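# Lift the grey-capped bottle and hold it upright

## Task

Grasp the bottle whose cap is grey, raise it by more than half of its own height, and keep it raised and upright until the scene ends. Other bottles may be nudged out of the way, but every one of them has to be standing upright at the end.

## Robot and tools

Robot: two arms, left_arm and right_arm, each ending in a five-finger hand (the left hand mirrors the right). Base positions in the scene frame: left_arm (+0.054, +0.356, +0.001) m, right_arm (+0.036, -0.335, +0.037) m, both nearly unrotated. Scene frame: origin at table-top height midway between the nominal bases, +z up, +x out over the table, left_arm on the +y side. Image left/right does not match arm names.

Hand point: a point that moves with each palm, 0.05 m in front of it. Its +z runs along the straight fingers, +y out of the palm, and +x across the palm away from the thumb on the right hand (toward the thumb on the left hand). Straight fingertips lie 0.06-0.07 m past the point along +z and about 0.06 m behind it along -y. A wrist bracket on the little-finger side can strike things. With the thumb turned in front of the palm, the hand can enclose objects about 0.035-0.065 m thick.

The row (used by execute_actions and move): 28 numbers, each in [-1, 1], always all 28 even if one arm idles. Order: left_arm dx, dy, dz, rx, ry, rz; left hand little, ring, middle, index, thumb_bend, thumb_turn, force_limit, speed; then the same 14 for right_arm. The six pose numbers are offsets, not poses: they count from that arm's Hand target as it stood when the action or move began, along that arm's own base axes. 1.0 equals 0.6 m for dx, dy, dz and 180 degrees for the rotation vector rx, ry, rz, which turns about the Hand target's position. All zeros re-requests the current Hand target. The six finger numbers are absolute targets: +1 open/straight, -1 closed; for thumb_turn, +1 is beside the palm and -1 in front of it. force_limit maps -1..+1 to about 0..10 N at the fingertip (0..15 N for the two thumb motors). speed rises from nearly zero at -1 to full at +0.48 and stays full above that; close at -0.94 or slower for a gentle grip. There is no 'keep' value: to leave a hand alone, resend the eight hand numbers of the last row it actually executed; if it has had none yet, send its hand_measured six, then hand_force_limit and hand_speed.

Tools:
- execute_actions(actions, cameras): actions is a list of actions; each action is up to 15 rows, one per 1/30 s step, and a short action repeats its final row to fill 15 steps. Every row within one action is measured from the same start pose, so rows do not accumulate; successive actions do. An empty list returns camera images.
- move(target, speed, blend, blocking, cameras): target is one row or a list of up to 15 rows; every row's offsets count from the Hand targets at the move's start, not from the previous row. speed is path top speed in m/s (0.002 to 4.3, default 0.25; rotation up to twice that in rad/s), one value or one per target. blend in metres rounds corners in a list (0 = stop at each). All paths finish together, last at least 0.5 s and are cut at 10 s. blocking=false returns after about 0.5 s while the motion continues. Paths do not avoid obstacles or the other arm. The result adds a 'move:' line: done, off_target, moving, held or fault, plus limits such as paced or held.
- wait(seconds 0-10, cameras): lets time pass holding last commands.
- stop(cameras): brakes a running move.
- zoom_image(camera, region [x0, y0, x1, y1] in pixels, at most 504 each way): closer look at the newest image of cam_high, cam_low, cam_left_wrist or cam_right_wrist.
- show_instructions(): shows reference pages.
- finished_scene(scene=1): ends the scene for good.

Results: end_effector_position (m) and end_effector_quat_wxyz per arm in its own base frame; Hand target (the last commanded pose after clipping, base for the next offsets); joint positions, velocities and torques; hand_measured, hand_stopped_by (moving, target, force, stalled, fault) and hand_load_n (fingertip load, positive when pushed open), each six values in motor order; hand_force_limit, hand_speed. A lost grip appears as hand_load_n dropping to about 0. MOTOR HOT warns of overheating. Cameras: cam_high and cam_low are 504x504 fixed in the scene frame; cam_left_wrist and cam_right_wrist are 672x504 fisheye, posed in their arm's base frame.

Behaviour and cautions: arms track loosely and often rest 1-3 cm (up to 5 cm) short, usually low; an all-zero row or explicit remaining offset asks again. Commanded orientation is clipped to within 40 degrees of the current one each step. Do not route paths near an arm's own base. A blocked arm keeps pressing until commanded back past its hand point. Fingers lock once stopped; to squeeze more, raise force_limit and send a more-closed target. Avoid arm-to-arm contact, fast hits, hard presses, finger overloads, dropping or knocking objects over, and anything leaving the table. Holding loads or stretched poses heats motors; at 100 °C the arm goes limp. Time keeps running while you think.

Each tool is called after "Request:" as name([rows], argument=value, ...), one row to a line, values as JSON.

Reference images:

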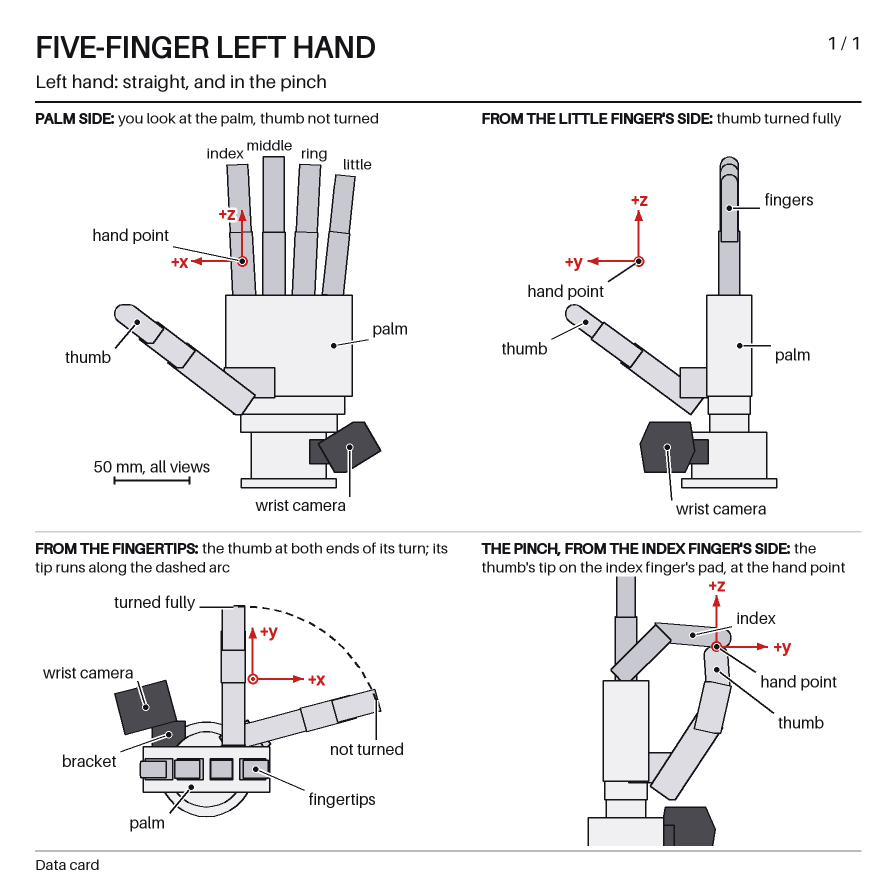

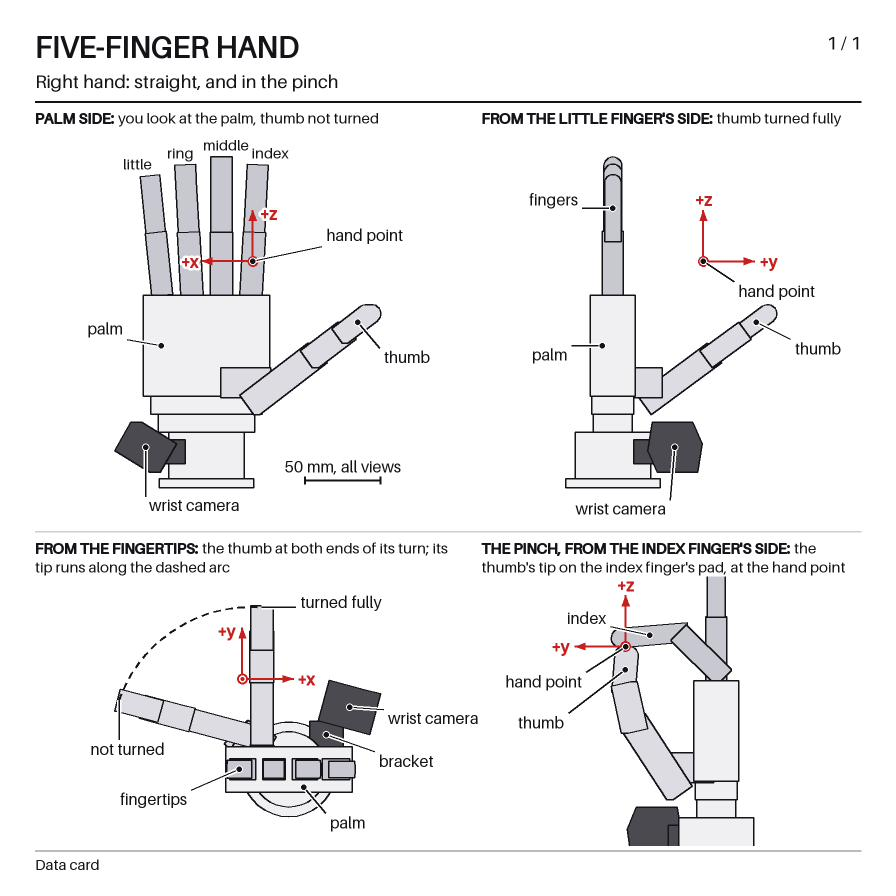

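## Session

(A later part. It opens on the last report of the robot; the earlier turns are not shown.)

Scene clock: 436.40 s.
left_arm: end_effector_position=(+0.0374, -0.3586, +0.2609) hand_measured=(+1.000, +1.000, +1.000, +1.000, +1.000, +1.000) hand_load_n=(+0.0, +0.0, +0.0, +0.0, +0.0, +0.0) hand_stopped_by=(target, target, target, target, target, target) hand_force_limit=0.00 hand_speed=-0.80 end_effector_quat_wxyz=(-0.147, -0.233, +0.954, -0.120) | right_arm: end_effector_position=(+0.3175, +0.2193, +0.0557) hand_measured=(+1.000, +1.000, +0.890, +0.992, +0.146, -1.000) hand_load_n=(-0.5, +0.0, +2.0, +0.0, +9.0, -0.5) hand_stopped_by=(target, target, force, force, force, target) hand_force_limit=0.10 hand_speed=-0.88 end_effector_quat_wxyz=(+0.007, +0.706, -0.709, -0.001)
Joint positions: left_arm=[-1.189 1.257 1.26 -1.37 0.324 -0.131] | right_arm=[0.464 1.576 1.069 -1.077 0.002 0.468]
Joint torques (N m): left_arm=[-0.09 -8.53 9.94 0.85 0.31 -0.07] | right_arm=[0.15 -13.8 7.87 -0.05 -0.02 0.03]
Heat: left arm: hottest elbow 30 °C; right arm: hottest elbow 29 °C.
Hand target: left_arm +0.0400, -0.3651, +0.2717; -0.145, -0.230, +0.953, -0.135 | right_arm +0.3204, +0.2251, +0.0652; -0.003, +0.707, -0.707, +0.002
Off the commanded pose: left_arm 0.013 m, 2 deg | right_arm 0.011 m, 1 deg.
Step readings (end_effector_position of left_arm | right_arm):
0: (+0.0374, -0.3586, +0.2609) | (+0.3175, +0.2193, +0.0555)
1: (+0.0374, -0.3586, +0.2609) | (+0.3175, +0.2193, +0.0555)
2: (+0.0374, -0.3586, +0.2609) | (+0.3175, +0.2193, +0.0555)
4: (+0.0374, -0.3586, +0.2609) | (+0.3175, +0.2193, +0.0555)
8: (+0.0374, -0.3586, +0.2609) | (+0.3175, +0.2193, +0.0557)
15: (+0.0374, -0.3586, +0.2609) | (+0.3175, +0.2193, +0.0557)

Request:
move(target=[0,0,0,0,0,0,1,1,1,1,1,1,0,-0.8,0,-0.008,0.08,0,0,0,1,1,0.4,0.4,-0.5,-1,0.1,-0.88], speed=0.05, cameras=["cam_high","cam_low","cam_right_wrist"])

Request:
zoom_image(camera="cam_low", region=[290, 170, 410, 290])

Request:
zoom_image(camera="cam_high", region=[200, 120, 320, 240])

Scene clock: 443.27 s.
left_arm: end_effector_position=(+0.0374, -0.3586, +0.2609) hand_measured=(+1.000, +1.000, +1.000, +1.000, +1.000, +1.000) hand_load_n=(+0.0, +0.0, +0.0, +0.0, +0.0, +0.0) hand_stopped_by=(target, target, target, target, target, target) hand_force_limit=0.00 hand_speed=-0.80 end_effector_quat_wxyz=(-0.147, -0.233, +0.954, -0.120) | right_arm: end_effector_position=(+0.3017, +0.2114, +0.0889) hand_measured=(+1.000, +1.000, +0.890, +0.992, +0.146, -1.000) hand_load_n=(+0.0, +0.0, +0.5, +0.5, +8.5, -0.5) hand_stopped_by=(target, target, force, force, force, target) hand_force_limit=0.10 hand_speed=-0.88 end_effector_quat_wxyz=(+0.027, +0.705, -0.708, -0.008)
Joint positions: left_arm=[-1.189 1.257 1.26 -1.37 0.324 -0.131] | right_arm=[0.464 1.522 1.097 -1.201 0.002 0.468]
Joint torques (N m): left_arm=[-0.03 -8.47 9.91 0.85 0.32 -0.05] | right_arm=[-0.62 -13.74 11.25 -0.16 -0.01 -0.08]
Heat: left arm: hottest elbow 30 °C; right arm: hottest elbow 30 °C.
Hand target: left_arm +0.0400, -0.3651, +0.2717; -0.145, -0.230, +0.953, -0.135 | right_arm +0.3204, +0.2204, +0.1132; -0.003, +0.707, -0.707, +0.002
Off the commanded pose: left_arm 0.013 m, 2 deg | right_arm 0.032 m, 4 deg.
move: off_target (left_arm, right_arm)
camera_calibration:
cam_right_wrist: T_world_to_cam=[[-0.971485, -0.229963, 0.0577439, 0.334194], [-0.177473, 0.866768, 0.466065, -0.165082], [-0.157228, 0.442527, -0.882864, 0.146606], [0, 0, 0, 1]] pos_world=[0.318417, 0.155063, 0.187075]
Images, in order (width x height): cam_high 504x504, cam_low 504x504, cam_right_wrist 672x504.

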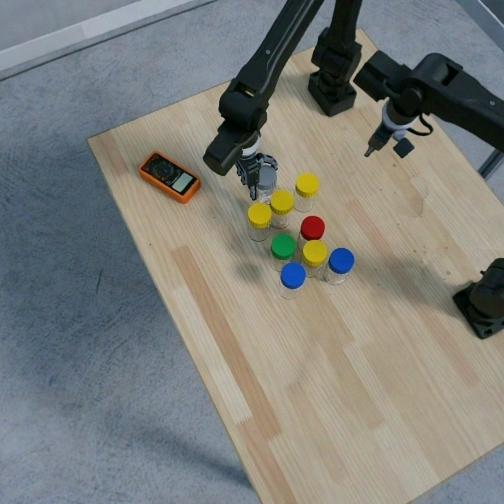

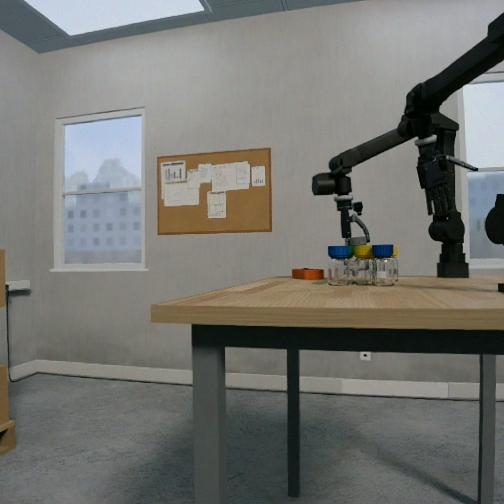

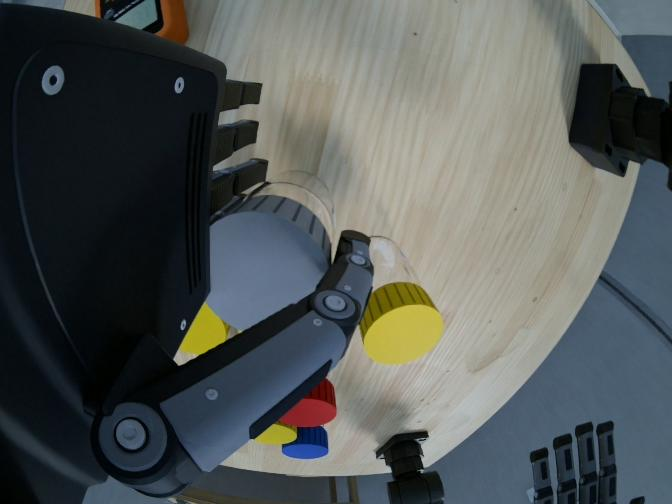

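Scaled by 4.200 from the camera's 504x504 image, which has a finer 720x720 frame.

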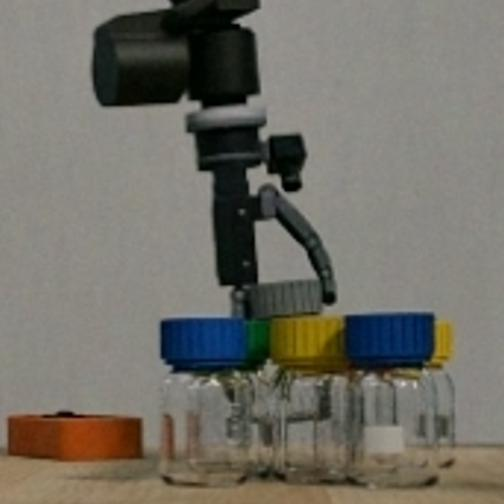

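Scaled by 4.200 from the camera's 504x504 image, which has a finer 720x720 frame.

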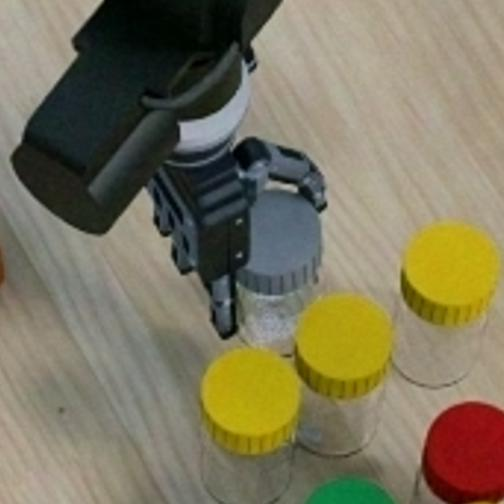

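Request:
move(target=[0,0,0,0,0,0,1,1,1,1,1,1,0,-0.8,0.02,0.003,0.1,0.005,-0.012,0,1,1,0.4,0.4,-0.5,-1,0.1,-0.88], speed=0.06, cameras=["cam_high","cam_low","cam_right_wrist"])

Request:
zoom_image(camera="cam_low", region=[290, 170, 410, 290])

Request:
zoom_image(camera="cam_high", region=[200, 120, 320, 240])

Scene clock: 456.07 s.
left_arm: end_effector_position=(+0.0374, -0.3586, +0.2609) hand_measured=(+1.000, +1.000, +1.000, +1.000, +1.000, +1.000) hand_load_n=(+0.0, +0.0, +0.0, +0.0, +0.0, +0.0) hand_stopped_by=(target, target, target, target, target, target) hand_force_limit=0.00 hand_speed=-0.80 end_effector_quat_wxyz=(-0.147, -0.233, +0.954, -0.120) | right_arm: end_effector_position=(+0.3143, +0.2174, +0.1460) hand_measured=(+1.000, +1.000, +0.890, +0.992, +0.146, -1.000) hand_load_n=(+0.0, +0.0, +0.5, +0.5, +8.5, -1.0) hand_stopped_by=(target, target, force, force, force, target) hand_force_limit=0.10 hand_speed=-0.88 end_effector_quat_wxyz=(+0.010, +0.706, -0.708, -0.002)
Joint positions: left_arm=[-1.189 1.257 1.26 -1.37 0.324 -0.131] | right_arm=[0.464 1.48 1.214 -1.324 0.002 0.466]
Joint torques (N m): left_arm=[-0.21 -8.47 9.92 0.84 0.32 -0.06] | right_arm=[-1.26 -13.74 12.05 -0.24 0.1 -0.13]
Heat: left arm: hottest elbow 30 °C; right arm: hottest elbow 32 °C.
Hand target: left_arm +0.0400, -0.3651, +0.2717; -0.145, -0.230, +0.953, -0.135 | right_arm +0.3323, +0.2221, +0.1731; -0.022, +0.707, -0.707, +0.010
Off the commanded pose: left_arm 0.013 m, 2 deg | right_arm 0.033 m, 4 deg.
move: off_target (left_arm, right_arm)
camera_calibration:
cam_right_wrist: T_world_to_cam=[[-0.972256, -0.232851, 0.0223325, 0.350485], [-0.194858, 0.859021, 0.473406, -0.188548], [-0.129417, 0.45592, -0.880561, 0.184229], [0, 0, 0, 1]] pos_world=[0.327864, 0.159584, 0.243657]
Images, in order (width x height): cam_high 504x504, cam_low 504x504, cam_right_wrist 672x504.

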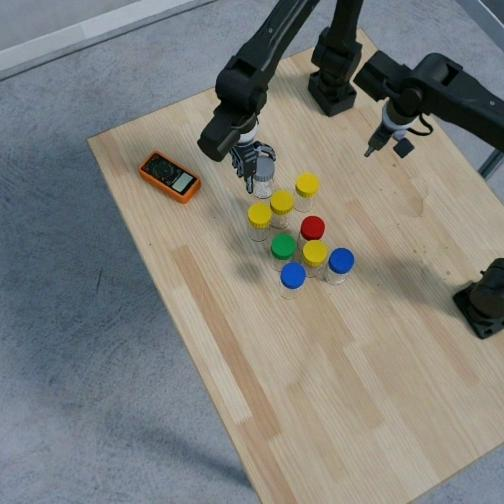

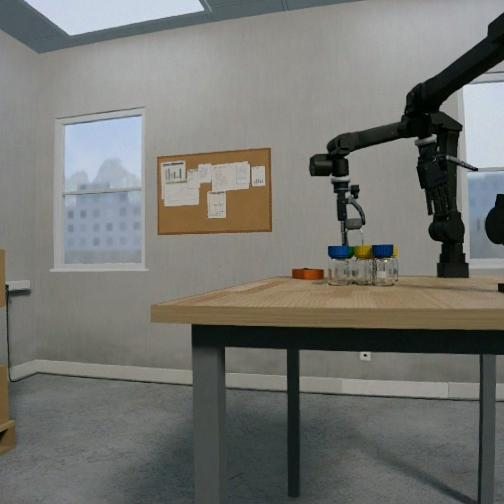

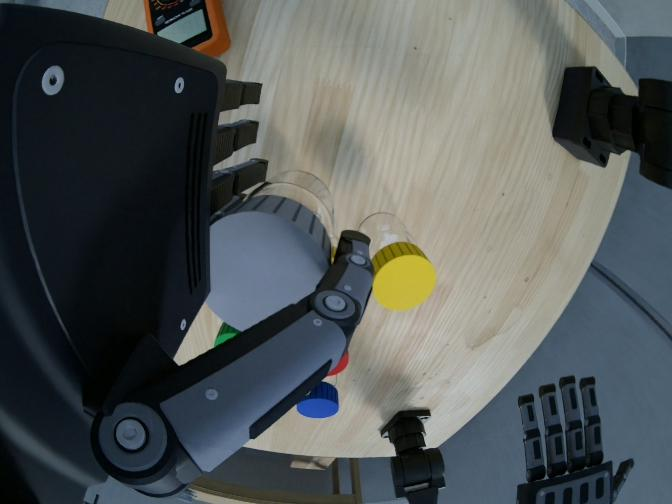

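Scaled by 4.200 from the camera's 504x504 image, which has a finer 720x720 frame.

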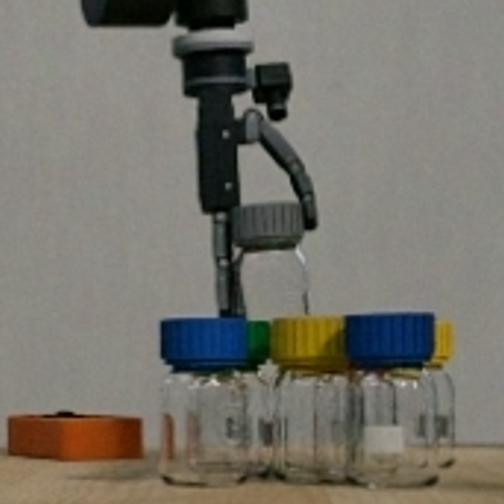

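Scaled by 4.200 from the camera's 504x504 image, which has a finer 720x720 frame.

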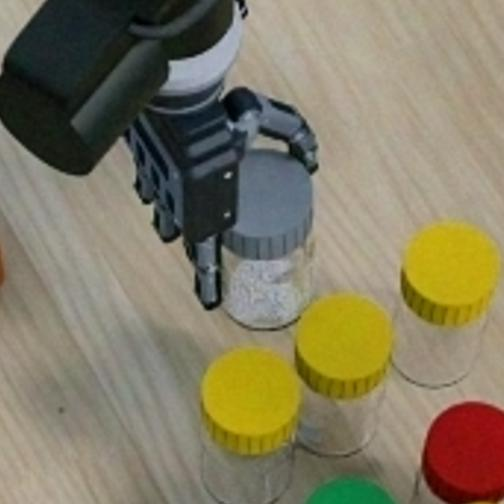

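Request:
finished_scene()

The scene is finished: the task was done.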